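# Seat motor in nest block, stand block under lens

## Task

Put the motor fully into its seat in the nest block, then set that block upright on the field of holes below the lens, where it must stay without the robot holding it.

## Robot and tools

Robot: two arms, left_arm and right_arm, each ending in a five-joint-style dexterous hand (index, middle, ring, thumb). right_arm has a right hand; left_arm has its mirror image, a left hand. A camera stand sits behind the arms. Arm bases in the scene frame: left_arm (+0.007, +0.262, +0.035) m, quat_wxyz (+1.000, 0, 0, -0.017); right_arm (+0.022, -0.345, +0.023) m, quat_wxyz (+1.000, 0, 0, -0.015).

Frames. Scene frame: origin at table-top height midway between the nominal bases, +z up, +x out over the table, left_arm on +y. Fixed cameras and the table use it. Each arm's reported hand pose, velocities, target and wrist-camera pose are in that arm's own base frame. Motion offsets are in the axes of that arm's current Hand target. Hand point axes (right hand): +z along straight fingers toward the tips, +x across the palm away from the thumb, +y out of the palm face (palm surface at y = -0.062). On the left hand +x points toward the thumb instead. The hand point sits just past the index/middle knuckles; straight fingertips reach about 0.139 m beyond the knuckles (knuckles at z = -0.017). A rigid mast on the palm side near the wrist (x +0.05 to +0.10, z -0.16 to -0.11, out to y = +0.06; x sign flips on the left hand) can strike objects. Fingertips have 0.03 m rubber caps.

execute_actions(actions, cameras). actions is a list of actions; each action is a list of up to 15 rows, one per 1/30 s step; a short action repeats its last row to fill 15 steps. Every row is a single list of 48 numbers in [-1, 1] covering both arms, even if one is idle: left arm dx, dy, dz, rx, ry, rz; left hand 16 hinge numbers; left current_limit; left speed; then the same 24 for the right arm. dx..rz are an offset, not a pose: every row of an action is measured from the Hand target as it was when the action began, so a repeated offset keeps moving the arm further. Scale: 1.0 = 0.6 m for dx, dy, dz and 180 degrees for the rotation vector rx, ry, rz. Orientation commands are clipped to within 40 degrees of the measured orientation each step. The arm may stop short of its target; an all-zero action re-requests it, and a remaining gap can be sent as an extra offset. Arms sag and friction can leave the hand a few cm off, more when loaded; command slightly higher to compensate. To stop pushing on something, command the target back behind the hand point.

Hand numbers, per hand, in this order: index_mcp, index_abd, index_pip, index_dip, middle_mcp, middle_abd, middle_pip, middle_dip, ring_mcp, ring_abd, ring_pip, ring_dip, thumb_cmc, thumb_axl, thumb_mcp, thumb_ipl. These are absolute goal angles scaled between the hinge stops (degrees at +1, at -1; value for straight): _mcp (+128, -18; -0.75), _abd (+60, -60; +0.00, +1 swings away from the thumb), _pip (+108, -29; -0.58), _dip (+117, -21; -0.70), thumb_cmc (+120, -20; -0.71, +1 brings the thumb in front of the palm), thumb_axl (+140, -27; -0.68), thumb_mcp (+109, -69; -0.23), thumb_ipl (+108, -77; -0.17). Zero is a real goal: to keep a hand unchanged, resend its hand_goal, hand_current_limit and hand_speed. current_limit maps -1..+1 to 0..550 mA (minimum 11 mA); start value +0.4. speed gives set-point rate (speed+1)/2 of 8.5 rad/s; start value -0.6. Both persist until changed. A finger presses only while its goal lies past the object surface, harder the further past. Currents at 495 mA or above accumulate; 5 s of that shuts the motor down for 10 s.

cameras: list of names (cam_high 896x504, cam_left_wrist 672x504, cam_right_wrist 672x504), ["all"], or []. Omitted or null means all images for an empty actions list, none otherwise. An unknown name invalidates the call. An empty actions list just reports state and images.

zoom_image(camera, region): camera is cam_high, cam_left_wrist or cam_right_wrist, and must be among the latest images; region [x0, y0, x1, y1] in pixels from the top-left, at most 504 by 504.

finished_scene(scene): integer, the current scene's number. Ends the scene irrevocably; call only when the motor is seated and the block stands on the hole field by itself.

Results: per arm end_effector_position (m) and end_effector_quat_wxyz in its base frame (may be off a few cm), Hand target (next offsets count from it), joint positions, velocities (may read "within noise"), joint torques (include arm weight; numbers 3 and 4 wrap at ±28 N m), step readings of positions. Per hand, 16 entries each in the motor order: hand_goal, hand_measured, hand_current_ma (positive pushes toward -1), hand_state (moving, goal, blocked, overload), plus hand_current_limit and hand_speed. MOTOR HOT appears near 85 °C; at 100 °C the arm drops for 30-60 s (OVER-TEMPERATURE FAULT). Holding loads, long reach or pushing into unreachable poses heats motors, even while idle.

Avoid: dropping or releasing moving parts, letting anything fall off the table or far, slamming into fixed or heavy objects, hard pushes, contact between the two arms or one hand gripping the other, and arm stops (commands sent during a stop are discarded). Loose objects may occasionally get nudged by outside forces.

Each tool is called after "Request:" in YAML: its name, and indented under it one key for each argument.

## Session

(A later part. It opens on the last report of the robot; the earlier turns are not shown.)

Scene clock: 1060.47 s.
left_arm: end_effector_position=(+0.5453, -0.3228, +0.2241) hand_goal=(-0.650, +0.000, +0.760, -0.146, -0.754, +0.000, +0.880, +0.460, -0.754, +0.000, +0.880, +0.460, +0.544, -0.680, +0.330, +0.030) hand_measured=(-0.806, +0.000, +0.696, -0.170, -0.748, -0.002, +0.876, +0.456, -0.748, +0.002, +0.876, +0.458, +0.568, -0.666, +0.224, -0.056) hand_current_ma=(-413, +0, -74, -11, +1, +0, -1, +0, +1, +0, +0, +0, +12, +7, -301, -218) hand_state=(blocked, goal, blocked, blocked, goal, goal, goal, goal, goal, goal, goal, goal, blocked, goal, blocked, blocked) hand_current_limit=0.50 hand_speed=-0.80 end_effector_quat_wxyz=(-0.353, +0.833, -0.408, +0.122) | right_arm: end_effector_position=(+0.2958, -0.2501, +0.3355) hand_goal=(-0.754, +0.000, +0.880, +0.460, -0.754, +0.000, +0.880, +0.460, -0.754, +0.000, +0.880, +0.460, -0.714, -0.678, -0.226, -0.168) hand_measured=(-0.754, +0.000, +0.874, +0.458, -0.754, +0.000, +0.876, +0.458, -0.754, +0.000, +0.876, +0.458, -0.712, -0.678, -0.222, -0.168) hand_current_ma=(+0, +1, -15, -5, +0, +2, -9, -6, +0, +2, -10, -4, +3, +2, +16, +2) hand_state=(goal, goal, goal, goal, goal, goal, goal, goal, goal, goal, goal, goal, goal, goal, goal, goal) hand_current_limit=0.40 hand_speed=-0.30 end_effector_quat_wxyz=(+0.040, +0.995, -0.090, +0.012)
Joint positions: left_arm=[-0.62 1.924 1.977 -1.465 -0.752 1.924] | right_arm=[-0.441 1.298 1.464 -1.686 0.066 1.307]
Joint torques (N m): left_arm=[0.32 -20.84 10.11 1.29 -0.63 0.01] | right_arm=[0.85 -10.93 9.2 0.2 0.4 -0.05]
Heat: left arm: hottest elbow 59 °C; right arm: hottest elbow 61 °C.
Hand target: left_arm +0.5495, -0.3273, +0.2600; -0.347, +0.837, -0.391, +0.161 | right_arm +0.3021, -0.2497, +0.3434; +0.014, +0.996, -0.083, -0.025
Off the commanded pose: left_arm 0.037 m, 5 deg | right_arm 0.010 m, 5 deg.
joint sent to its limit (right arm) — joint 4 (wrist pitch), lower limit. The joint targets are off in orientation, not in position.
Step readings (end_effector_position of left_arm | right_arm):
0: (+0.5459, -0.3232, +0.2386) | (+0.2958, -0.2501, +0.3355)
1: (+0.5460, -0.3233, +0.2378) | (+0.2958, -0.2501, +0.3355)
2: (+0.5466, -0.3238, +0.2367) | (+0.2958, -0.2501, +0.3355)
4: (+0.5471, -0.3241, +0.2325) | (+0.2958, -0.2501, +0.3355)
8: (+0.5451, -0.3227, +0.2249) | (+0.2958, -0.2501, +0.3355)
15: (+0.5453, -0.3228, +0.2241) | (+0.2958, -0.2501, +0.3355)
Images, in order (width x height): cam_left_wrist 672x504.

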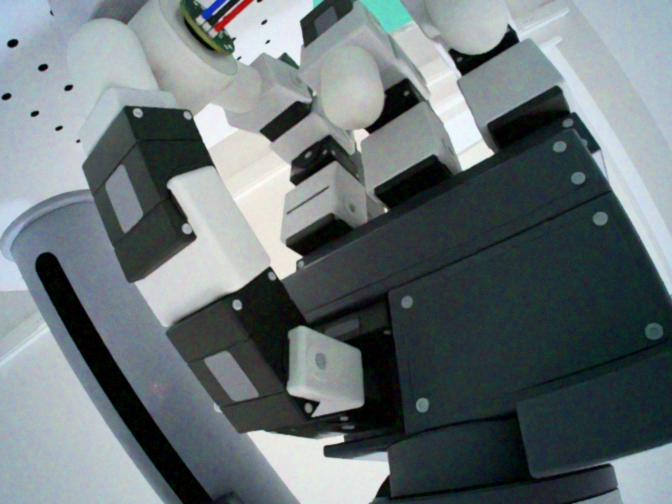

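Request:
execute_actions:
  actions:
    - [[-0.0003,0.0055,0.0061,0,0,0,-0.65,0,0.76,-0.145,-0.754,0,0.88,0.46,-0.754,0,0.88,0.46,0.545,-0.68,0.33,0.03,0.5,-0.8,0,0,0,0,0,0,-0.754,0,0.88,0.46,-0.754,0,0.88,0.46,-0.754,0,0.88,0.46,-0.714,-0.678,-0.226,-0.168,0.4,-0.3],[-0.0006,0.011,0.0123,0,0,0,-0.65,0,0.76,-0.145,-0.754,0,0.88,0.46,-0.754,0,0.88,0.46,0.545,-0.68,0.33,0.03,0.5,-0.8,0,0,0,0,0,0,-0.754,0,0.88,0.46,-0.754,0,0.88,0.46,-0.754,0,0.88,0.46,-0.714,-0.678,-0.226,-0.168,0.4,-0.3]]
  cameras: ["cam_left_wrist"]

Request:
zoom_image:
  camera: "cam_left_wrist"
  region: [130, 0, 250, 100]

Request:
zoom_image:
  camera: "cam_left_wrist"
  region: [0, 0, 110, 60]

Scene clock: 1066.03 s.
left_arm: end_effector_position=(+0.5453, -0.3228, +0.2141) hand_goal=(-0.650, +0.000, +0.760, -0.146, -0.754, +0.000, +0.880, +0.460, -0.754, +0.000, +0.880, +0.460, +0.544, -0.680, +0.330, +0.030) hand_measured=(-0.806, +0.000, +0.696, -0.170, -0.748, -0.002, +0.876, +0.456, -0.748, +0.002, +0.876, +0.458, +0.568, -0.666, +0.224, -0.056) hand_current_ma=(-412, +0, -74, -11, +1, +0, -1, +0, +1, +0, +0, +0, +12, +7, -301, -218) hand_state=(blocked, goal, blocked, blocked, goal, goal, goal, goal, goal, goal, goal, goal, blocked, goal, blocked, blocked) hand_current_limit=0.50 hand_speed=-0.80 end_effector_quat_wxyz=(-0.353, +0.833, -0.407, +0.123) | right_arm: end_effector_position=(+0.2958, -0.2501, +0.3355) hand_goal=(-0.754, +0.000, +0.880, +0.460, -0.754, +0.000, +0.880, +0.460, -0.754, +0.000, +0.880, +0.460, -0.714, -0.678, -0.226, -0.168) hand_measured=(-0.754, +0.000, +0.874, +0.458, -0.754, +0.000, +0.876, +0.458, -0.754, +0.000, +0.876, +0.458, -0.712, -0.678, -0.222, -0.168) hand_current_ma=(+0, +1, -15, -5, +0, +2, -9, -6, +0, +2, -10, -4, +3, +2, +16, +2) hand_state=(goal, goal, goal, goal, goal, goal, goal, goal, goal, goal, goal, goal, goal, goal, goal, goal) hand_current_limit=0.40 hand_speed=-0.30 end_effector_quat_wxyz=(+0.040, +0.995, -0.090, +0.012)
Joint positions: left_arm=[-0.62 1.922 1.948 -1.437 -0.752 1.924] | right_arm=[-0.441 1.298 1.464 -1.686 0.066 1.307]
Joint torques (N m): left_arm=[0.5 -20.89 9.92 1.32 -0.63 0.03] | right_arm=[0.85 -10.87 9.21 0.18 0.4 -0.05]
Heat: left arm: hottest elbow 58 °C; right arm: hottest elbow 61 °C.
Hand target: left_arm +0.5498, -0.3267, +0.2501; -0.347, +0.837, -0.391, +0.161 | right_arm +0.3021, -0.2497, +0.3434; +0.014, +0.996, -0.083, -0.025
Off the commanded pose: left_arm 0.036 m, 5 deg | right_arm 0.010 m, 5 deg.
joint sent to its limit (right arm) — joint 4 (wrist pitch), lower limit. The joint targets are off in orientation, not in position.
Step readings (end_effector_position of left_arm | right_arm):
0: (+0.5453, -0.3228, +0.2241) | (+0.2958, -0.2501, +0.3355)
1: (+0.5455, -0.3229, +0.2235) | (+0.2958, -0.2501, +0.3355)
2: (+0.5459, -0.3233, +0.2228) | (+0.2958, -0.2501, +0.3355)
4: (+0.5465, -0.3237, +0.2195) | (+0.2958, -0.2501, +0.3355)
8: (+0.5449, -0.3226, +0.2141) | (+0.2958, -0.2501, +0.3355)
15: (+0.5453, -0.3228, +0.2141) | (+0.2958, -0.2501, +0.3355)
Images, in order (width x height): cam_left_wrist 672x504.

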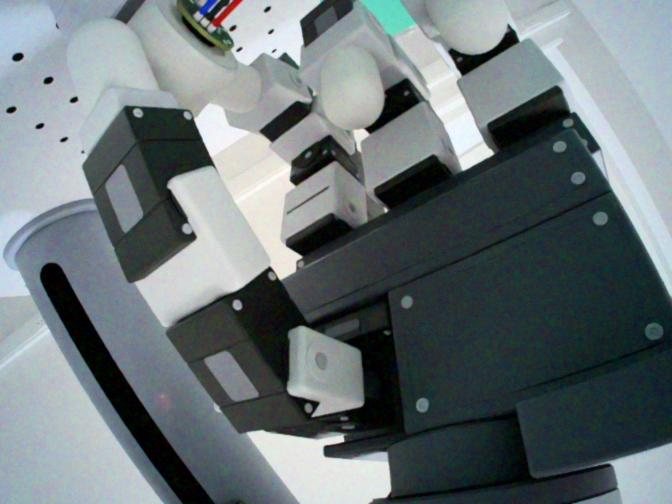

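Scaled by 4.200 from the camera's 672x504 image, which has a finer 960x720 frame.

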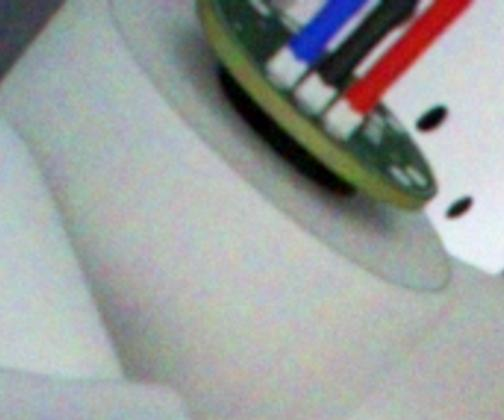

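Scaled by 4.582 from the camera's 672x504 image, which has a finer 960x720 frame.

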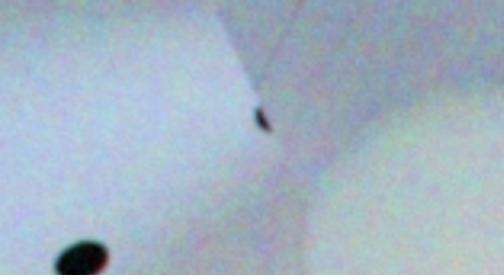

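Request:
execute_actions:
  actions:
    - [[0,-0.0059,-0.0059,0,0,0,-0.65,0,0.76,-0.145,-0.754,0,0.88,0.46,-0.754,0,0.88,0.46,0.545,-0.68,0.33,0.03,0.5,-0.8,0,0,0,0,0,0,-0.754,0,0.88,0.46,-0.754,0,0.88,0.46,-0.754,0,0.88,0.46,-0.714,-0.678,-0.226,-0.168,0.4,-0.3],[0,-0.0118,-0.0118,0,0,0,-0.65,0,0.76,-0.145,-0.754,0,0.88,0.46,-0.754,0,0.88,0.46,0.545,-0.68,0.33,0.03,0.5,-0.8,0,0,0,0,0,0,-0.754,0,0.88,0.46,-0.754,0,0.88,0.46,-0.754,0,0.88,0.46,-0.714,-0.678,-0.226,-0.168,0.4,-0.3]]
  cameras: ["cam_left_wrist"]

Request:
zoom_image:
  camera: "cam_left_wrist"
  region: [130, 0, 250, 100]

Request:
zoom_image:
  camera: "cam_left_wrist"
  region: [0, 0, 110, 60]

Scene clock: 1081.57 s.
left_arm: end_effector_position=(+0.5453, -0.3228, +0.2141) hand_goal=(-0.650, +0.000, +0.760, -0.146, -0.754, +0.000, +0.880, +0.460, -0.754, +0.000, +0.880, +0.460, +0.544, -0.680, +0.330, +0.030) hand_measured=(-0.806, +0.000, +0.696, -0.170, -0.748, -0.002, +0.876, +0.456, -0.748, +0.002, +0.876, +0.458, +0.568, -0.666, +0.224, -0.056) hand_current_ma=(-412, +0, -74, -11, +1, +0, -1, +0, +1, +0, +0, +0, +12, +7, -301, -218) hand_state=(blocked, goal, blocked, blocked, goal, goal, goal, goal, goal, goal, goal, goal, blocked, goal, blocked, blocked) hand_current_limit=0.50 hand_speed=-0.80 end_effector_quat_wxyz=(-0.353, +0.833, -0.407, +0.123) | right_arm: end_effector_position=(+0.2958, -0.2501, +0.3355) hand_goal=(-0.754, +0.000, +0.880, +0.460, -0.754, +0.000, +0.880, +0.460, -0.754, +0.000, +0.880, +0.460, -0.714, -0.678, -0.226, -0.168) hand_measured=(-0.754, +0.000, +0.874, +0.458, -0.754, +0.000, +0.876, +0.458, -0.754, +0.000, +0.876, +0.458, -0.712, -0.678, -0.222, -0.168) hand_current_ma=(+0, +1, -15, -5, +0, +2, -9, -6, +0, +2, -10, -4, +3, +2, +16, +2) hand_state=(goal, goal, goal, goal, goal, goal, goal, goal, goal, goal, goal, goal, goal, goal, goal, goal) hand_current_limit=0.40 hand_speed=-0.30 end_effector_quat_wxyz=(+0.040, +0.995, -0.090, +0.012)
Joint positions: left_arm=[-0.62 1.922 1.948 -1.437 -0.752 1.924] | right_arm=[-0.441 1.298 1.464 -1.686 0.066 1.307]
Joint torques (N m): left_arm=[0.56 -20.78 11.84 0.39 -0.62 0.03] | right_arm=[0.97 -10.99 9.2 0.18 0.4 -0.05]
Heat: left arm: hottest elbow 56 °C; right arm: hottest elbow 61 °C.
Hand target: left_arm +0.5499, -0.3267, +0.2601; -0.347, +0.837, -0.391, +0.161 | right_arm +0.3021, -0.2497, +0.3434; +0.014, +0.996, -0.083, -0.025
Off the commanded pose: left_arm 0.046 m, 5 deg | right_arm 0.010 m, 5 deg.
joint sent to its limit (right arm) — joint 4 (wrist pitch), lower limit. The joint targets are off in orientation, not in position.
Step readings (end_effector_position of left_arm | right_arm):
0: (+0.5453, -0.3228, +0.2141) | (+0.2958, -0.2501, +0.3355)
1: (+0.5453, -0.3228, +0.2141) | (+0.2958, -0.2501, +0.3355)
2: (+0.5453, -0.3228, +0.2141) | (+0.2958, -0.2501, +0.3355)
4: (+0.5453, -0.3228, +0.2141) | (+0.2958, -0.2501, +0.3355)
8: (+0.5453, -0.3228, +0.2141) | (+0.2958, -0.2501, +0.3355)
15: (+0.5453, -0.3228, +0.2141) | (+0.2958, -0.2501, +0.3355)
Images, in order (width x height): cam_left_wrist 672x504.

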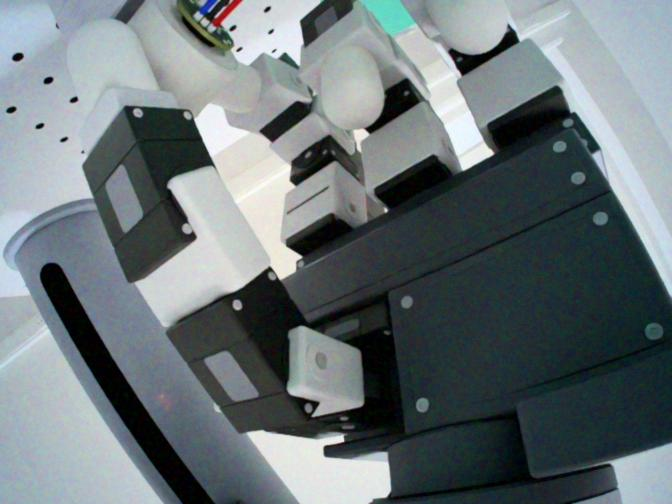

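Scaled by 4.200 from the camera's 672x504 image, which has a finer 960x720 frame.

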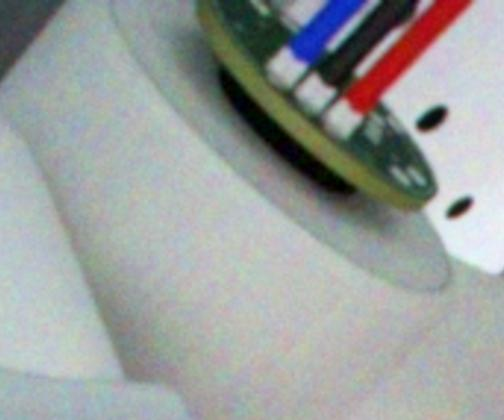

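Scaled by 4.582 from the camera's 672x504 image, which has a finer 960x720 frame.

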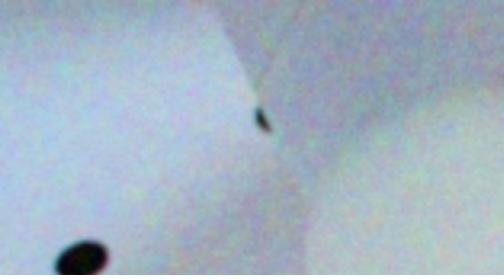

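Request:
execute_actions:
  actions:
    - [[0,-0.0035,-0.0035,0,0,0,-0.65,0,0.76,-0.145,-0.754,0,0.88,0.46,-0.754,0,0.88,0.46,0.545,-0.68,0.33,0.03,0.5,-0.8,0,0,0,0,0,0,-0.754,0,0.88,0.46,-0.754,0,0.88,0.46,-0.754,0,0.88,0.46,-0.714,-0.678,-0.226,-0.168,0.4,-0.3],[0,-0.007,-0.007,0,0,0,-0.65,0,0.76,-0.145,-0.754,0,0.88,0.46,-0.754,0,0.88,0.46,0.545,-0.68,0.33,0.03,0.5,-0.8,0,0,0,0,0,0,-0.754,0,0.88,0.46,-0.754,0,0.88,0.46,-0.754,0,0.88,0.46,-0.714,-0.678,-0.226,-0.168,0.4,-0.3]]
  cameras: ["cam_left_wrist"]

Request:
zoom_image:
  camera: "cam_left_wrist"
  region: [130, 0, 250, 100]

Scene clock: 1084.23 s.
left_arm: end_effector_position=(+0.5428, -0.3211, +0.2138) hand_goal=(-0.650, +0.000, +0.760, -0.146, -0.754, +0.000, +0.880, +0.460, -0.754, +0.000, +0.880, +0.460, +0.544, -0.680, +0.330, +0.030) hand_measured=(-0.806, +0.000, +0.696, -0.170, -0.748, -0.002, +0.876, +0.456, -0.748, +0.002, +0.876, +0.458, +0.568, -0.666, +0.224, -0.056) hand_current_ma=(-412, +0, -74, -11, +1, +0, -1, +0, +1, +0, +0, +0, +12, +7, -301, -218) hand_state=(blocked, goal, blocked, blocked, goal, goal, goal, goal, goal, goal, goal, goal, blocked, goal, blocked, blocked) hand_current_limit=0.50 hand_speed=-0.80 end_effector_quat_wxyz=(-0.354, +0.833, -0.410, +0.117) | right_arm: end_effector_position=(+0.2958, -0.2501, +0.3355) hand_goal=(-0.754, +0.000, +0.880, +0.460, -0.754, +0.000, +0.880, +0.460, -0.754, +0.000, +0.880, +0.460, -0.714, -0.678, -0.226, -0.168) hand_measured=(-0.754, +0.000, +0.874, +0.458, -0.754, +0.000, +0.876, +0.458, -0.754, +0.000, +0.876, +0.458, -0.712, -0.678, -0.222, -0.168) hand_current_ma=(+0, +1, -15, -5, +0, +2, -9, -6, +0, +2, -10, -4, +3, +2, +16, +2) hand_state=(goal, goal, goal, goal, goal, goal, goal, goal, goal, goal, goal, goal, goal, goal, goal, goal) hand_current_limit=0.40 hand_speed=-0.30 end_effector_quat_wxyz=(+0.040, +0.995, -0.090, +0.012)
Joint positions: left_arm=[-0.62 1.922 1.948 -1.448 -0.752 1.924] | right_arm=[-0.441 1.298 1.464 -1.686 0.066 1.307]
Joint torques (N m): left_arm=[0.56 -20.89 12.92 0.23 -0.63 0.03] | right_arm=[0.91 -10.93 9.22 0.2 0.4 -0.06]
Heat: left arm: hottest elbow 57 °C; right arm: hottest elbow 62 °C.
Hand target: left_arm +0.5499, -0.3267, +0.2660; -0.347, +0.837, -0.391, +0.161 | right_arm +0.3021, -0.2497, +0.3434; +0.014, +0.996, -0.083, -0.025
Off the commanded pose: left_arm 0.053 m, 6 deg | right_arm 0.010 m, 5 deg.
joint sent to its limit (right arm) — joint 4 (wrist pitch), lower limit. The joint targets are off in orientation, not in position.
Step readings (end_effector_position of left_arm | right_arm):
0: (+0.5453, -0.3228, +0.2141) | (+0.2958, -0.2501, +0.3355)
1: (+0.5452, -0.3227, +0.2141) | (+0.2958, -0.2501, +0.3355)
2: (+0.5447, -0.3224, +0.2141) | (+0.2958, -0.2501, +0.3355)
4: (+0.5439, -0.3218, +0.2139) | (+0.2958, -0.2501, +0.3355)
8: (+0.5430, -0.3212, +0.2138) | (+0.2958, -0.2501, +0.3355)
15: (+0.5428, -0.3211, +0.2138) | (+0.2958, -0.2501, +0.3355)
Images, in order (width x height): cam_left_wrist 672x504.

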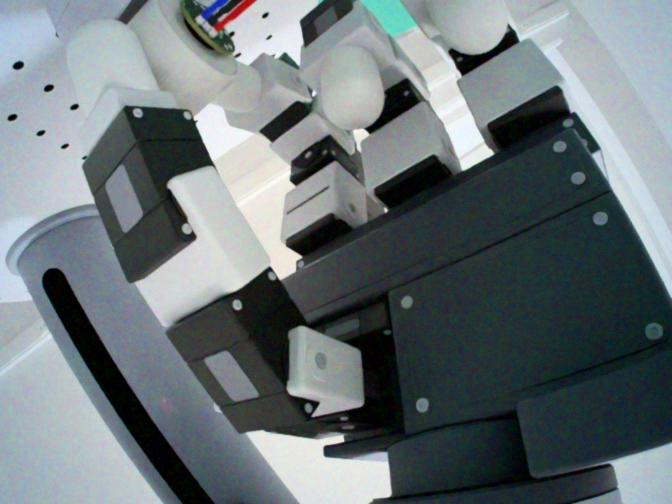

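Scaled by 4.200 from the camera's 672x504 image, which has a finer 960x720 frame.

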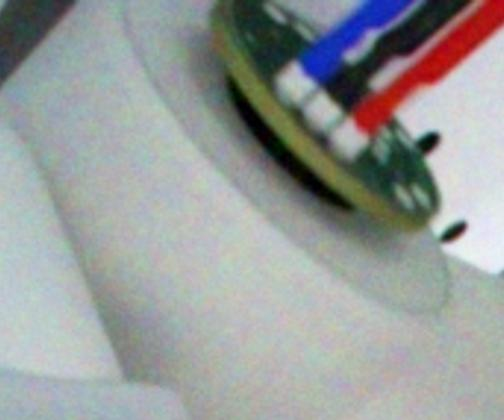

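Request:
execute_actions:
  actions:
    - [[-0.0022,0.0111,0.0101,0,0,0,-0.65,0,0.76,-0.145,-0.754,0,0.88,0.46,-0.754,0,0.88,0.46,0.545,-0.68,0.33,0.03,0.5,-0.8,0,0,0,0,0,0,-0.754,0,0.88,0.46,-0.754,0,0.88,0.46,-0.754,0,0.88,0.46,-0.714,-0.678,-0.226,-0.168,0.4,-0.3],[-0.0045,0.0222,0.0202,0,0,0,-0.65,0,0.76,-0.145,-0.754,0,0.88,0.46,-0.754,0,0.88,0.46,0.545,-0.68,0.33,0.03,0.5,-0.8,0,0,0,0,0,0,-0.754,0,0.88,0.46,-0.754,0,0.88,0.46,-0.754,0,0.88,0.46,-0.714,-0.678,-0.226,-0.168,0.4,-0.3]]
  cameras: ["cam_left_wrist"]

Request:
zoom_image:
  camera: "cam_left_wrist"
  region: [130, 0, 250, 100]

Scene clock: 1087.27 s.
left_arm: end_effector_position=(+0.5436, -0.3216, +0.2122) hand_goal=(-0.650, +0.000, +0.760, -0.146, -0.754, +0.000, +0.880, +0.460, -0.754, +0.000, +0.880, +0.460, +0.544, -0.680, +0.330, +0.030) hand_measured=(-0.806, +0.000, +0.696, -0.168, -0.748, -0.002, +0.876, +0.456, -0.748, +0.002, +0.876, +0.458, +0.568, -0.666, +0.224, -0.056) hand_current_ma=(-412, +0, -74, -10, +1, +0, -1, +0, +1, +0, +0, +0, +12, +7, -301, -218) hand_state=(blocked, goal, blocked, blocked, goal, goal, goal, goal, goal, goal, goal, goal, blocked, goal, blocked, blocked) hand_current_limit=0.50 hand_speed=-0.80 end_effector_quat_wxyz=(-0.353, +0.833, -0.407, +0.123) | right_arm: end_effector_position=(+0.2958, -0.2501, +0.3355) hand_goal=(-0.754, +0.000, +0.880, +0.460, -0.754, +0.000, +0.880, +0.460, -0.754, +0.000, +0.880, +0.460, -0.714, -0.678, -0.226, -0.168) hand_measured=(-0.754, +0.000, +0.874, +0.458, -0.754, +0.000, +0.876, +0.458, -0.754, +0.000, +0.876, +0.458, -0.712, -0.678, -0.222, -0.168) hand_current_ma=(+0, +1, -15, -5, +0, +2, -9, -6, +0, +2, -10, -4, +3, +2, +16, +2) hand_state=(goal, goal, goal, goal, goal, goal, goal, goal, goal, goal, goal, goal, goal, goal, goal, goal) hand_current_limit=0.40 hand_speed=-0.30 end_effector_quat_wxyz=(+0.040, +0.995, -0.090, +0.012)
Joint positions: left_arm=[-0.62 1.916 1.933 -1.428 -0.752 1.924] | right_arm=[-0.441 1.298 1.464 -1.686 0.066 1.307]
Joint torques (N m): left_arm=[0.5 -21.07 9.65 1.36 -0.63 0.03] | right_arm=[0.85 -10.93 9.22 0.2 0.4 -0.05]
Heat: left arm: hottest elbow 57 °C; right arm: hottest elbow 62 °C.
Hand target: left_arm +0.5474, -0.3251, +0.2480; -0.347, +0.837, -0.391, +0.161 | right_arm +0.3021, -0.2497, +0.3434; +0.014, +0.996, -0.083, -0.025
Off the commanded pose: left_arm 0.036 m, 5 deg | right_arm 0.010 m, 5 deg.
joint sent to its limit (right arm) — joint 4 (wrist pitch), lower limit. The joint targets are off in orientation, not in position.
Step readings (end_effector_position of left_arm | right_arm):
0: (+0.5428, -0.3211, +0.2138) | (+0.2958, -0.2501, +0.3355)
1: (+0.5428, -0.3211, +0.2138) | (+0.2958, -0.2501, +0.3355)
2: (+0.5429, -0.3211, +0.2131) | (+0.2958, -0.2501, +0.3355)
4: (+0.5436, -0.3216, +0.2118) | (+0.2958, -0.2501, +0.3355)
8: (+0.5436, -0.3216, +0.2123) | (+0.2958, -0.2501, +0.3355)
15: (+0.5436, -0.3216, +0.2122) | (+0.2958, -0.2501, +0.3355)
Images, in order (width x height): cam_left_wrist 672x504.

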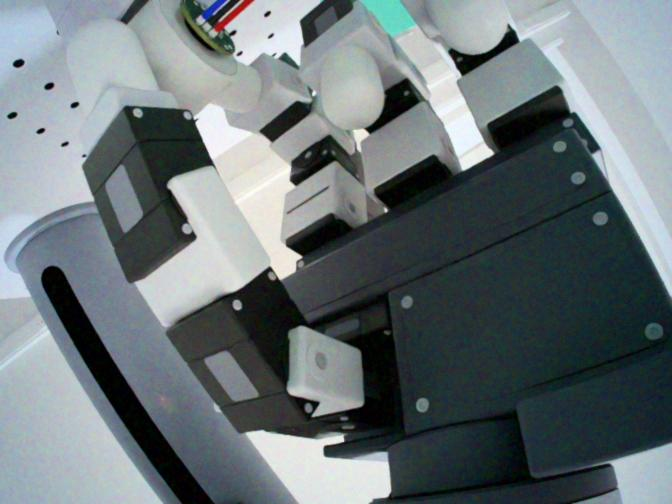

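Scaled by 4.200 from the camera's 672x504 image, which has a finer 960x720 frame.

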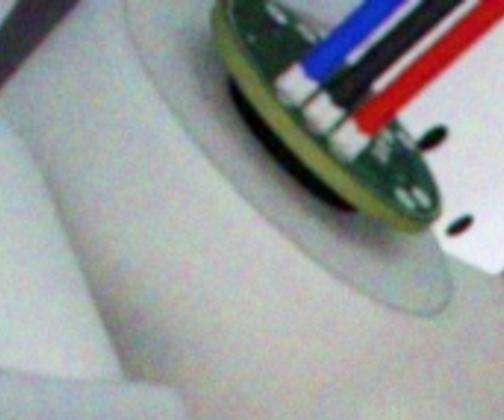

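Request:
execute_actions:
  actions:
    - [[0,0.0042,0.0042,0,0,0,-0.65,0,0.76,-0.145,-0.754,0,0.88,0.46,-0.754,0,0.88,0.46,0.545,-0.68,0.33,0.03,0.5,-0.8,0,0,0,0,0,0,-0.754,0,0.88,0.46,-0.754,0,0.88,0.46,-0.754,0,0.88,0.46,-0.714,-0.678,-0.226,-0.168,0.4,-0.3],[0,0.0083,0.0083,0,0,0,-0.65,0,0.76,-0.145,-0.754,0,0.88,0.46,-0.754,0,0.88,0.46,0.545,-0.68,0.33,0.03,0.5,-0.8,0,0,0,0,0,0,-0.754,0,0.88,0.46,-0.754,0,0.88,0.46,-0.754,0,0.88,0.46,-0.714,-0.678,-0.226,-0.168,0.4,-0.3]]
  cameras: ["cam_left_wrist"]

Request:
zoom_image:
  camera: "cam_left_wrist"
  region: [130, 0, 250, 100]

Request:
zoom_image:
  camera: "cam_left_wrist"
  region: [0, 0, 110, 60]

Scene clock: 1090.20 s.
left_arm: end_effector_position=(+0.5435, -0.3216, +0.2118) hand_goal=(-0.650, +0.000, +0.760, -0.146, -0.754, +0.000, +0.880, +0.460, -0.754, +0.000, +0.880, +0.460, +0.544, -0.680, +0.330, +0.030) hand_measured=(-0.806, +0.000, +0.696, -0.168, -0.748, -0.002, +0.876, +0.456, -0.748, +0.002, +0.876, +0.458, +0.568, -0.666, +0.224, -0.056) hand_current_ma=(-412, +0, -74, -10, +1, +0, -1, +0, +1, +0, +0, +0, +12, +7, -301, -218) hand_state=(blocked, goal, blocked, blocked, goal, goal, goal, goal, goal, goal, goal, goal, blocked, goal, blocked, blocked) hand_current_limit=0.50 hand_speed=-0.80 end_effector_quat_wxyz=(-0.352, +0.834, -0.405, +0.128) | right_arm: end_effector_position=(+0.2958, -0.2501, +0.3355) hand_goal=(-0.754, +0.000, +0.880, +0.460, -0.754, +0.000, +0.880, +0.460, -0.754, +0.000, +0.880, +0.460, -0.714, -0.678, -0.226, -0.168) hand_measured=(-0.754, +0.000, +0.874, +0.458, -0.754, +0.000, +0.876, +0.458, -0.754, +0.000, +0.876, +0.458, -0.712, -0.678, -0.222, -0.168) hand_current_ma=(+0, +1, -15, -5, +0, +2, -9, -6, +0, +2, -10, -4, +3, +2, +16, +2) hand_state=(goal, goal, goal, goal, goal, goal, goal, goal, goal, goal, goal, goal, goal, goal, goal, goal) hand_current_limit=0.40 hand_speed=-0.30 end_effector_quat_wxyz=(+0.040, +0.995, -0.090, +0.012)
Joint positions: left_arm=[-0.62 1.907 1.918 -1.411 -0.752 1.924] | right_arm=[-0.441 1.298 1.464 -1.686 0.066 1.307]
Joint torques (N m): left_arm=[0.56 -20.31 9.37 1.43 -0.62 0.03] | right_arm=[0.85 -10.99 9.21 0.2 0.4 -0.06]
Heat: left arm: hottest elbow 56 °C; right arm: hottest elbow 62 °C.
Hand target: left_arm +0.5474, -0.3251, +0.2411; -0.347, +0.837, -0.391, +0.161 | right_arm +0.3021, -0.2497, +0.3434; +0.014, +0.996, -0.083, -0.025
Off the commanded pose: left_arm 0.030 m, 4 deg | right_arm 0.010 m, 5 deg.
joint sent to its limit (right arm) — joint 4 (wrist pitch), lower limit. The joint targets are off in orientation, not in position.
Step readings (end_effector_position of left_arm | right_arm):
0: (+0.5436, -0.3216, +0.2122) | (+0.2958, -0.2501, +0.3355)
1: (+0.5435, -0.3216, +0.2120) | (+0.2958, -0.2501, +0.3355)
2: (+0.5436, -0.3216, +0.2115) | (+0.2958, -0.2501, +0.3355)
4: (+0.5434, -0.3215, +0.2118) | (+0.2958, -0.2501, +0.3355)
8: (+0.5435, -0.3215, +0.2115) | (+0.2958, -0.2501, +0.3355)
15: (+0.5435, -0.3216, +0.2118) | (+0.2958, -0.2501, +0.3355)
Images, in order (width x height): cam_left_wrist 672x504.

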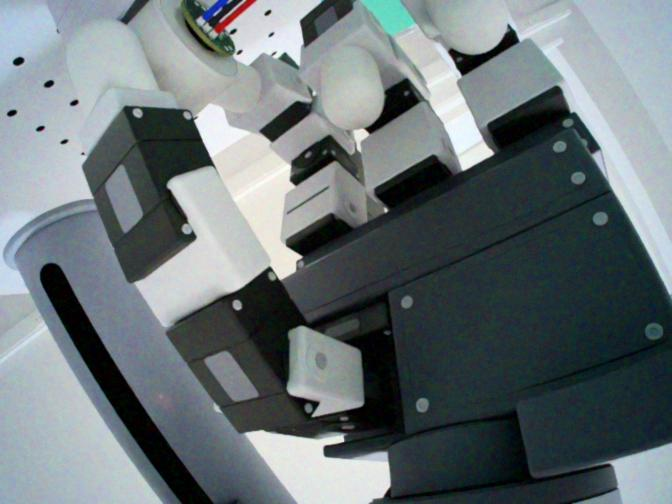

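Scaled by 4.200 from the camera's 672x504 image, which has a finer 960x720 frame.

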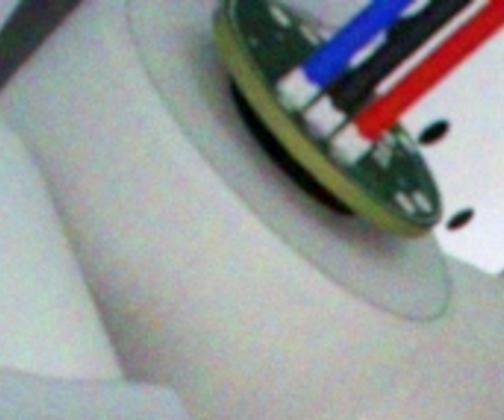

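Scaled by 4.582 from the camera's 672x504 image, which has a finer 960x720 frame.

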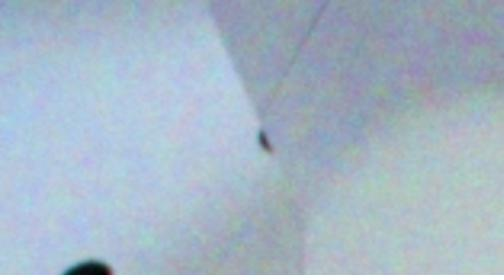

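Request:
zoom_image:
  camera: "cam_left_wrist"
  region: [90, 0, 150, 40]

Request:
zoom_image:
  camera: "cam_left_wrist"
  region: [190, 0, 290, 80]

Scaled by 8.400 from the camera's 672x504 image, which has a finer 960x720 frame.

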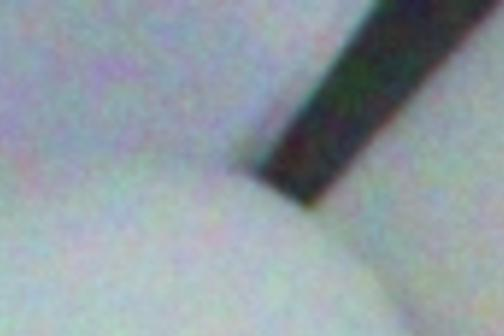

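Scaled by 5.040 from the camera's 672x504 image, which has a finer 960x720 frame.

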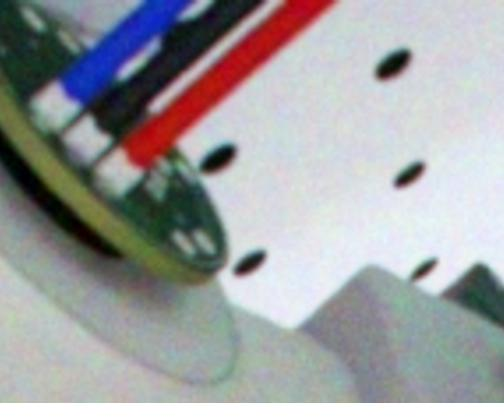

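Request:
execute_actions:
  actions:
    - [[0.0025,0.002,0.0016,0,0,0,-0.65,0,0.76,-0.145,-0.754,0,0.88,0.46,-0.754,0,0.88,0.46,0.545,-0.68,0.33,0.03,0.5,-0.8,0,0,0,0,0,0,-0.754,0,0.88,0.46,-0.754,0,0.88,0.46,-0.754,0,0.88,0.46,-0.714,-0.678,-0.226,-0.168,0.4,-0.3],[0.0049,0.004,0.0031,0,0,0,-0.65,0,0.76,-0.145,-0.754,0,0.88,0.46,-0.754,0,0.88,0.46,0.545,-0.68,0.33,0.03,0.5,-0.8,0,0,0,0,0,0,-0.754,0,0.88,0.46,-0.754,0,0.88,0.46,-0.754,0,0.88,0.46,-0.714,-0.678,-0.226,-0.168,0.4,-0.3]]
  cameras: ["cam_left_wrist"]

Request:
zoom_image:
  camera: "cam_left_wrist"
  region: [130, 0, 250, 100]

Request:
zoom_image:
  camera: "cam_left_wrist"
  region: [90, 0, 150, 40]

Scene clock: 1110.40 s.
left_arm: end_effector_position=(+0.5436, -0.3216, +0.2118) hand_goal=(-0.650, +0.000, +0.760, -0.146, -0.754, +0.000, +0.880, +0.460, -0.754, +0.000, +0.880, +0.460, +0.544, -0.680, +0.330, +0.030) hand_measured=(-0.806, +0.000, +0.696, -0.168, -0.748, -0.002, +0.876, +0.456, -0.748, +0.002, +0.876, +0.458, +0.568, -0.666, +0.224, -0.056) hand_current_ma=(-413, +0, -74, -10, +1, +0, -1, +0, +1, +0, +0, +0, +12, +7, -301, -218) hand_state=(blocked, goal, blocked, blocked, goal, goal, goal, goal, goal, goal, goal, goal, blocked, goal, blocked, blocked) hand_current_limit=0.50 hand_speed=-0.80 end_effector_quat_wxyz=(-0.352, +0.834, -0.405, +0.128) | right_arm: end_effector_position=(+0.2958, -0.2501, +0.3355) hand_goal=(-0.754, +0.000, +0.880, +0.460, -0.754, +0.000, +0.880, +0.460, -0.754, +0.000, +0.880, +0.460, -0.714, -0.678, -0.226, -0.168) hand_measured=(-0.754, +0.000, +0.874, +0.458, -0.754, +0.000, +0.876, +0.458, -0.754, +0.000, +0.876, +0.458, -0.712, -0.678, -0.222, -0.168) hand_current_ma=(+0, +1, -15, -5, +0, +2, -9, -6, +0, +2, -10, -4, +3, +2, +16, +2) hand_state=(goal, goal, goal, goal, goal, goal, goal, goal, goal, goal, goal, goal, goal, goal, goal, goal) hand_current_limit=0.40 hand_speed=-0.30 end_effector_quat_wxyz=(+0.040, +0.995, -0.090, +0.012)
Joint positions: left_arm=[-0.62 1.907 1.918 -1.41 -0.752 1.924] | right_arm=[-0.441 1.298 1.464 -1.686 0.066 1.307]
Joint torques (N m): left_arm=[0.26 -19.78 9.76 1.47 -0.63 0.01] | right_arm=[0.85 -10.93 9.2 0.2 0.39 -0.05]
Heat: left arm: hottest elbow 53 °C; right arm: hottest elbow 62 °C.
Hand target: left_arm +0.5489, -0.3276, +0.2381; -0.347, +0.837, -0.391, +0.161 | right_arm +0.3021, -0.2497, +0.3434; +0.014, +0.996, -0.083, -0.025
Off the commanded pose: left_arm 0.028 m, 4 deg | right_arm 0.010 m, 5 deg.
joint sent to its limit (right arm) — joint 4 (wrist pitch), lower limit. The joint targets are off in orientation, not in position.
Step readings (end_effector_position of left_arm | right_arm):
0: (+0.5435, -0.3216, +0.2118) | (+0.2958, -0.2501, +0.3355)
1: (+0.5435, -0.3216, +0.2118) | (+0.2958, -0.2501, +0.3355)
2: (+0.5435, -0.3216, +0.2118) | (+0.2958, -0.2501, +0.3355)
4: (+0.5436, -0.3216, +0.2118) | (+0.2958, -0.2501, +0.3355)
8: (+0.5436, -0.3216, +0.2118) | (+0.2958, -0.2501, +0.3355)
15: (+0.5436, -0.3216, +0.2118) | (+0.2958, -0.2501, +0.3355)
Images, in order (width x height): cam_left_wrist 672x504.

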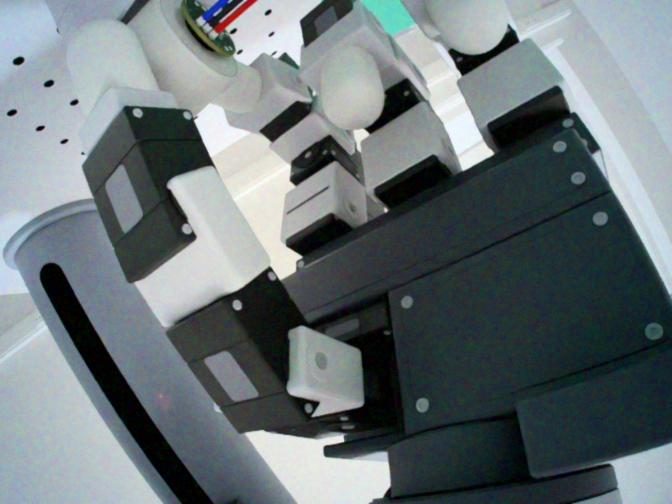

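Scaled by 4.200 from the camera's 672x504 image, which has a finer 960x720 frame.

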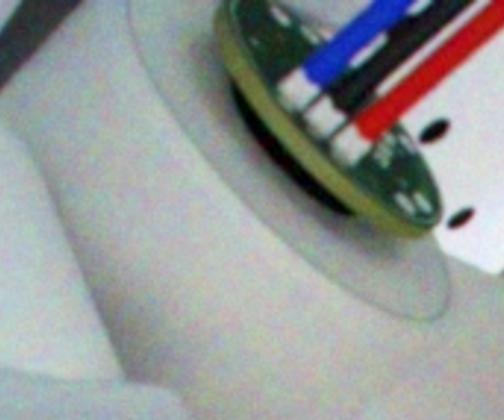

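Scaled by 8.400 from the camera's 672x504 image, which has a finer 960x720 frame.

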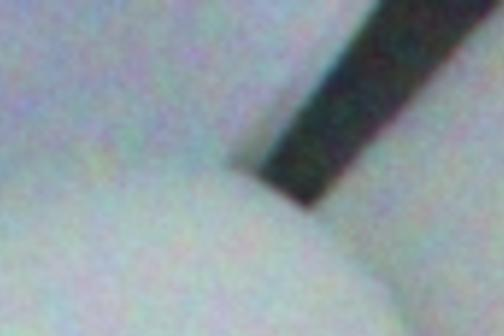

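Request:
execute_actions:
  actions:
    - [[0.0025,0.0015,0.001,0,0,0,-0.65,0,0.76,-0.145,-0.754,0,0.88,0.46,-0.754,0,0.88,0.46,0.545,-0.68,0.33,0.03,0.5,-0.8,0,0,0,0,0,0,-0.754,0,0.88,0.46,-0.754,0,0.88,0.46,-0.754,0,0.88,0.46,-0.714,-0.678,-0.226,-0.168,0.4,-0.3],[0.0049,0.003,0.002,0,0,0,-0.65,0,0.76,-0.145,-0.754,0,0.88,0.46,-0.754,0,0.88,0.46,0.545,-0.68,0.33,0.03,0.5,-0.8,0,0,0,0,0,0,-0.754,0,0.88,0.46,-0.754,0,0.88,0.46,-0.754,0,0.88,0.46,-0.714,-0.678,-0.226,-0.168,0.4,-0.3]]
  cameras: ["cam_left_wrist"]

Request:
zoom_image:
  camera: "cam_left_wrist"
  region: [130, 0, 250, 100]

Scene clock: 1112.53 s.
left_arm: end_effector_position=(+0.5436, -0.3216, +0.2118) hand_goal=(-0.650, +0.000, +0.760, -0.146, -0.754, +0.000, +0.880, +0.460, -0.754, +0.000, +0.880, +0.460, +0.544, -0.680, +0.330, +0.030) hand_measured=(-0.806, +0.000, +0.696, -0.168, -0.748, -0.002, +0.876, +0.456, -0.748, +0.002, +0.876, +0.458, +0.568, -0.666, +0.224, -0.056) hand_current_ma=(-412, +0, -74, -10, +1, +0, -1, +0, +1, +0, +0, +0, +12, +7, -301, -218) hand_state=(blocked, goal, blocked, blocked, goal, goal, goal, goal, goal, goal, goal, goal, blocked, goal, blocked, blocked) hand_current_limit=0.50 hand_speed=-0.80 end_effector_quat_wxyz=(-0.352, +0.834, -0.405, +0.128) | right_arm: end_effector_position=(+0.2958, -0.2501, +0.3355) hand_goal=(-0.754, +0.000, +0.880, +0.460, -0.754, +0.000, +0.880, +0.460, -0.754, +0.000, +0.880, +0.460, -0.714, -0.678, -0.226, -0.168) hand_measured=(-0.754, +0.000, +0.874, +0.458, -0.754, +0.000, +0.876, +0.458, -0.754, +0.000, +0.876, +0.458, -0.712, -0.678, -0.222, -0.168) hand_current_ma=(+0, +1, -15, -5, +0, +2, -9, -6, +0, +2, -10, -4, +3, +2, +16, +2) hand_state=(goal, goal, goal, goal, goal, goal, goal, goal, goal, goal, goal, goal, goal, goal, goal, goal) hand_current_limit=0.40 hand_speed=-0.30 end_effector_quat_wxyz=(+0.040, +0.995, -0.090, +0.012)
Joint positions: left_arm=[-0.62 1.907 1.918 -1.41 -0.752 1.924] | right_arm=[-0.441 1.298 1.464 -1.686 0.066 1.307]
Joint torques (N m): left_arm=[0.21 -19.25 10.19 1.44 -0.64 -0.02] | right_arm=[0.91 -10.87 9.2 0.2 0.4 -0.05]
Heat: left arm: hottest elbow 53 °C; right arm: hottest elbow 62 °C.
Hand target: left_arm +0.5505, -0.3301, +0.2360; -0.347, +0.837, -0.391, +0.161 | right_arm +0.3021, -0.2497, +0.3434; +0.014, +0.996, -0.083, -0.025
Off the commanded pose: left_arm 0.027 m, 4 deg | right_arm 0.010 m, 5 deg.
joint sent to its limit (right arm) — joint 4 (wrist pitch), lower limit. The joint targets are off in orientation, not in position.
Step readings (end_effector_position of left_arm | right_arm):
0: (+0.5436, -0.3216, +0.2118) | (+0.2958, -0.2501, +0.3355)
1: (+0.5436, -0.3216, +0.2118) | (+0.2958, -0.2501, +0.3355)
2: (+0.5436, -0.3216, +0.2118) | (+0.2958, -0.2501, +0.3355)
4: (+0.5436, -0.3216, +0.2118) | (+0.2958, -0.2501, +0.3355)
8: (+0.5436, -0.3216, +0.2118) | (+0.2958, -0.2501, +0.3355)
15: (+0.5436, -0.3216, +0.2118) | (+0.2958, -0.2501, +0.3355)
Images, in order (width x height): cam_left_wrist 672x504.

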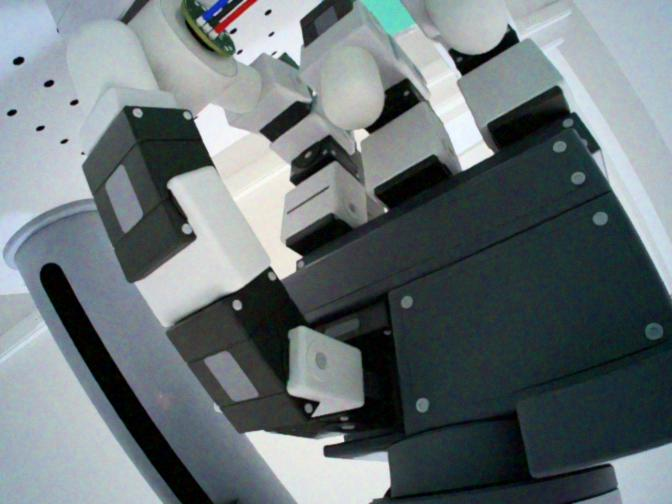

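Scaled by 4.200 from the camera's 672x504 image, which has a finer 960x720 frame.

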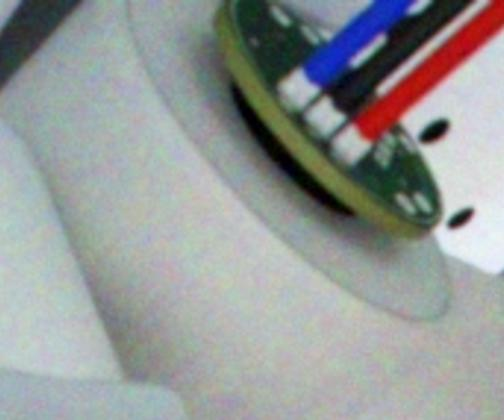

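Request:
execute_actions:
  actions:
    - [[0.0025,0.0015,0.001,0,0,0,-0.65,0,0.76,-0.145,-0.754,0,0.88,0.46,-0.754,0,0.88,0.46,0.545,-0.68,0.33,0.03,0.5,-0.8,0,0,0,0,0,0,-0.754,0,0.88,0.46,-0.754,0,0.88,0.46,-0.754,0,0.88,0.46,-0.714,-0.678,-0.226,-0.168,0.4,-0.3],[0.0049,0.003,0.002,0,0,0,-0.65,0,0.76,-0.145,-0.754,0,0.88,0.46,-0.754,0,0.88,0.46,0.545,-0.68,0.33,0.03,0.5,-0.8,0,0,0,0,0,0,-0.754,0,0.88,0.46,-0.754,0,0.88,0.46,-0.754,0,0.88,0.46,-0.714,-0.678,-0.226,-0.168,0.4,-0.3]]
  cameras: ["cam_left_wrist"]

Request:
zoom_image:
  camera: "cam_left_wrist"
  region: [130, 0, 250, 100]

Scene clock: 1114.67 s.
left_arm: end_effector_position=(+0.5434, -0.3220, +0.2118) hand_goal=(-0.650, +0.000, +0.760, -0.146, -0.754, +0.000, +0.880, +0.460, -0.754, +0.000, +0.880, +0.460, +0.544, -0.680, +0.330, +0.030) hand_measured=(-0.806, +0.000, +0.696, -0.168, -0.748, -0.002, +0.876, +0.456, -0.748, +0.002, +0.876, +0.458, +0.568, -0.666, +0.224, -0.056) hand_current_ma=(-412, +0, -74, -10, +1, +0, -1, +0, +1, +0, +0, +0, +12, +7, -301, -218) hand_state=(blocked, goal, blocked, blocked, goal, goal, goal, goal, goal, goal, goal, goal, blocked, goal, blocked, blocked) hand_current_limit=0.50 hand_speed=-0.80 end_effector_quat_wxyz=(-0.352, +0.834, -0.406, +0.128) | right_arm: end_effector_position=(+0.2958, -0.2501, +0.3355) hand_goal=(-0.754, +0.000, +0.880, +0.460, -0.754, +0.000, +0.880, +0.460, -0.754, +0.000, +0.880, +0.460, -0.714, -0.678, -0.226, -0.168) hand_measured=(-0.754, +0.000, +0.874, +0.458, -0.754, +0.000, +0.876, +0.458, -0.754, +0.000, +0.876, +0.458, -0.712, -0.678, -0.222, -0.168) hand_current_ma=(+0, +1, -15, -5, +0, +2, -9, -6, +0, +2, -10, -4, +3, +2, +16, +2) hand_state=(goal, goal, goal, goal, goal, goal, goal, goal, goal, goal, goal, goal, goal, goal, goal, goal) hand_current_limit=0.40 hand_speed=-0.30 end_effector_quat_wxyz=(+0.040, +0.995, -0.090, +0.012)
Joint positions: left_arm=[-0.621 1.907 1.918 -1.41 -0.752 1.924] | right_arm=[-0.441 1.298 1.464 -1.686 0.066 1.307]
Joint torques (N m): left_arm=[0.32 -18.55 10.7 1.47 -0.66 -0.04] | right_arm=[0.85 -10.93 9.21 0.18 0.39 -0.05]
Heat: left arm: hottest elbow 52 °C; right arm: hottest elbow 62 °C.
Hand target: left_arm +0.5521, -0.3326, +0.2338; -0.347, +0.837, -0.391, +0.161 | right_arm +0.3021, -0.2497, +0.3434; +0.014, +0.996, -0.083, -0.025
Off the commanded pose: left_arm 0.026 m, 4 deg | right_arm 0.010 m, 5 deg.
joint sent to its limit (right arm) — joint 4 (wrist pitch), lower limit. The joint targets are off in orientation, not in position.
Step readings (end_effector_position of left_arm | right_arm):
0: (+0.5436, -0.3216, +0.2118) | (+0.2958, -0.2501, +0.3355)
1: (+0.5436, -0.3216, +0.2118) | (+0.2958, -0.2501, +0.3355)
2: (+0.5436, -0.3216, +0.2118) | (+0.2958, -0.2501, +0.3355)
4: (+0.5435, -0.3218, +0.2118) | (+0.2958, -0.2501, +0.3355)
8: (+0.5434, -0.3220, +0.2118) | (+0.2958, -0.2501, +0.3355)
15: (+0.5434, -0.3220, +0.2118) | (+0.2958, -0.2501, +0.3355)
Images, in order (width x height): cam_left_wrist 672x504.

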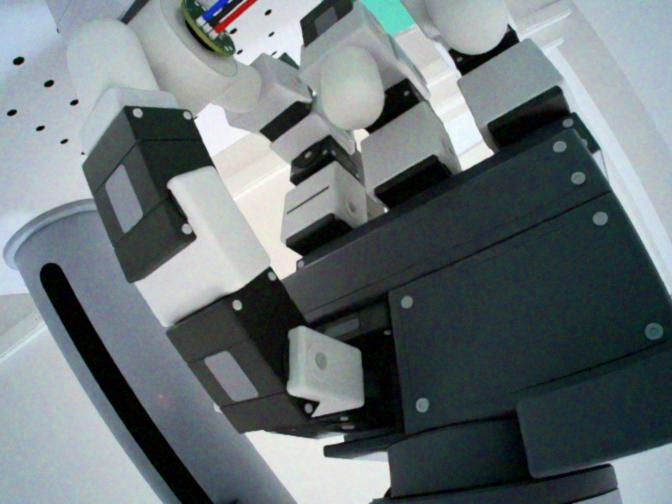

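Scaled by 4.200 from the camera's 672x504 image, which has a finer 960x720 frame.

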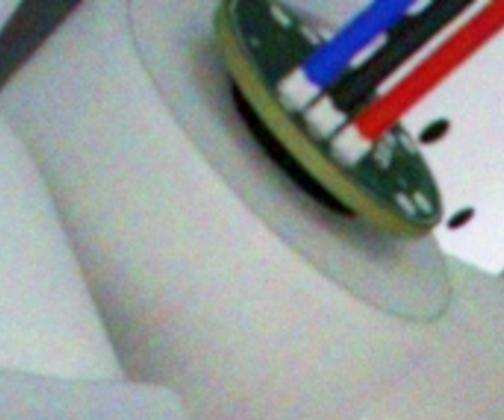

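Request:
execute_actions:
  actions:
    - [[0,0.003,0.003,0,0,0,-0.65,0,0.76,-0.145,-0.754,0,0.88,0.46,-0.754,0,0.88,0.46,0.545,-0.68,0.33,0.03,0.5,-0.8,0,0,0,0,0,0,-0.754,0,0.88,0.46,-0.754,0,0.88,0.46,-0.754,0,0.88,0.46,-0.714,-0.678,-0.226,-0.168,0.4,-0.3],[0,0.006,0.006,0,0,0,-0.65,0,0.76,-0.145,-0.754,0,0.88,0.46,-0.754,0,0.88,0.46,0.545,-0.68,0.33,0.03,0.5,-0.8,0,0,0,0,0,0,-0.754,0,0.88,0.46,-0.754,0,0.88,0.46,-0.754,0,0.88,0.46,-0.714,-0.678,-0.226,-0.168,0.4,-0.3]]
  cameras: ["cam_left_wrist"]

Request:
zoom_image:
  camera: "cam_left_wrist"
  region: [130, 0, 250, 100]

Request:
zoom_image:
  camera: "cam_left_wrist"
  region: [90, 0, 150, 40]

Scene clock: 1120.30 s.
left_arm: end_effector_position=(+0.5457, -0.3235, +0.2122) hand_goal=(-0.650, +0.000, +0.760, -0.146, -0.754, +0.000, +0.880, +0.460, -0.754, +0.000, +0.880, +0.460, +0.544, -0.680, +0.330, +0.030) hand_measured=(-0.806, +0.000, +0.696, -0.168, -0.748, -0.002, +0.876, +0.456, -0.748, +0.002, +0.876, +0.458, +0.568, -0.666, +0.224, -0.056) hand_current_ma=(-413, +0, -74, -10, +1, +0, -1, +0, +1, +0, +0, +0, +12, +7, -301, -218) hand_state=(blocked, goal, blocked, blocked, goal, goal, goal, goal, goal, goal, goal, goal, blocked, goal, blocked, blocked) hand_current_limit=0.50 hand_speed=-0.80 end_effector_quat_wxyz=(-0.351, +0.834, -0.404, +0.133) | right_arm: end_effector_position=(+0.2958, -0.2501, +0.3355) hand_goal=(-0.754, +0.000, +0.880, +0.460, -0.754, +0.000, +0.880, +0.460, -0.754, +0.000, +0.880, +0.460, -0.714, -0.678, -0.226, -0.168) hand_measured=(-0.754, +0.000, +0.874, +0.458, -0.754, +0.000, +0.876, +0.458, -0.754, +0.000, +0.876, +0.458, -0.712, -0.678, -0.222, -0.168) hand_current_ma=(+0, +1, -15, -5, +0, +2, -9, -6, +0, +2, -10, -4, +3, +2, +16, +2) hand_state=(goal, goal, goal, goal, goal, goal, goal, goal, goal, goal, goal, goal, goal, goal, goal, goal) hand_current_limit=0.40 hand_speed=-0.30 end_effector_quat_wxyz=(+0.040, +0.995, -0.090, +0.012)
Joint positions: left_arm=[-0.621 1.907 1.918 -1.4 -0.752 1.924] | right_arm=[-0.441 1.298 1.464 -1.686 0.066 1.307]
Joint torques (N m): left_arm=[0.03 -18.61 9.74 1.55 -0.63 -0.06] | right_arm=[0.97 -10.87 9.22 0.2 0.4 -0.06]
Heat: left arm: hottest elbow 52 °C; right arm: hottest elbow 62 °C.
Hand target: left_arm +0.5521, -0.3326, +0.2288; -0.347, +0.837, -0.391, +0.161 | right_arm +0.3021, -0.2497, +0.3434; +0.014, +0.996, -0.083, -0.025
Off the commanded pose: left_arm 0.020 m, 4 deg | right_arm 0.010 m, 5 deg.
joint sent to its limit (right arm) — joint 4 (wrist pitch), lower limit. The joint targets are off in orientation, not in position.
Step readings (end_effector_position of left_arm | right_arm):
0: (+0.5434, -0.3220, +0.2118) | (+0.2958, -0.2501, +0.3355)
1: (+0.5435, -0.3221, +0.2118) | (+0.2958, -0.2501, +0.3355)
2: (+0.5439, -0.3224, +0.2119) | (+0.2958, -0.2501, +0.3355)
4: (+0.5450, -0.3232, +0.2121) | (+0.2958, -0.2501, +0.3355)
8: (+0.5457, -0.3235, +0.2122) | (+0.2958, -0.2501, +0.3355)
15: (+0.5457, -0.3235, +0.2122) | (+0.2958, -0.2501, +0.3355)
Images, in order (width x height): cam_left_wrist 672x504.

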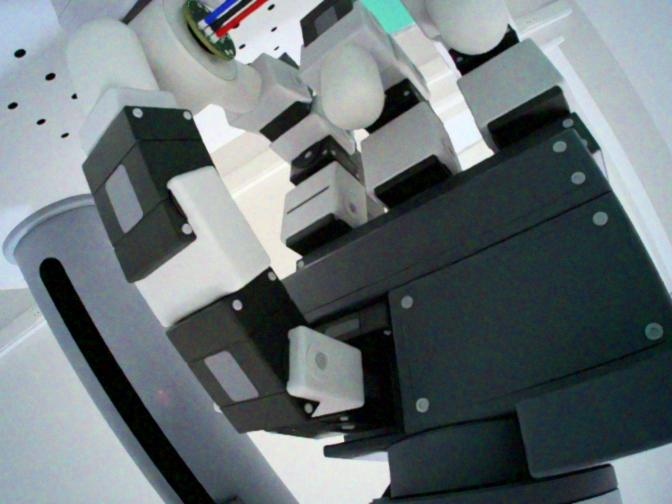

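Scaled by 4.200 from the camera's 672x504 image, which has a finer 960x720 frame.

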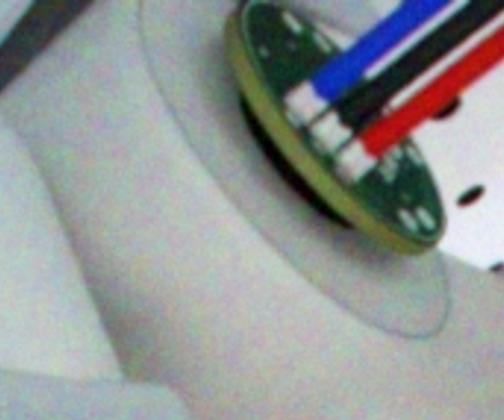

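Scaled by 8.400 from the camera's 672x504 image, which has a finer 960x720 frame.

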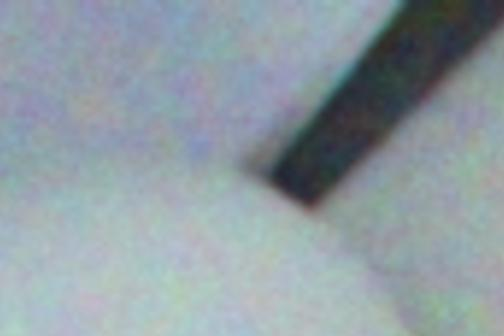

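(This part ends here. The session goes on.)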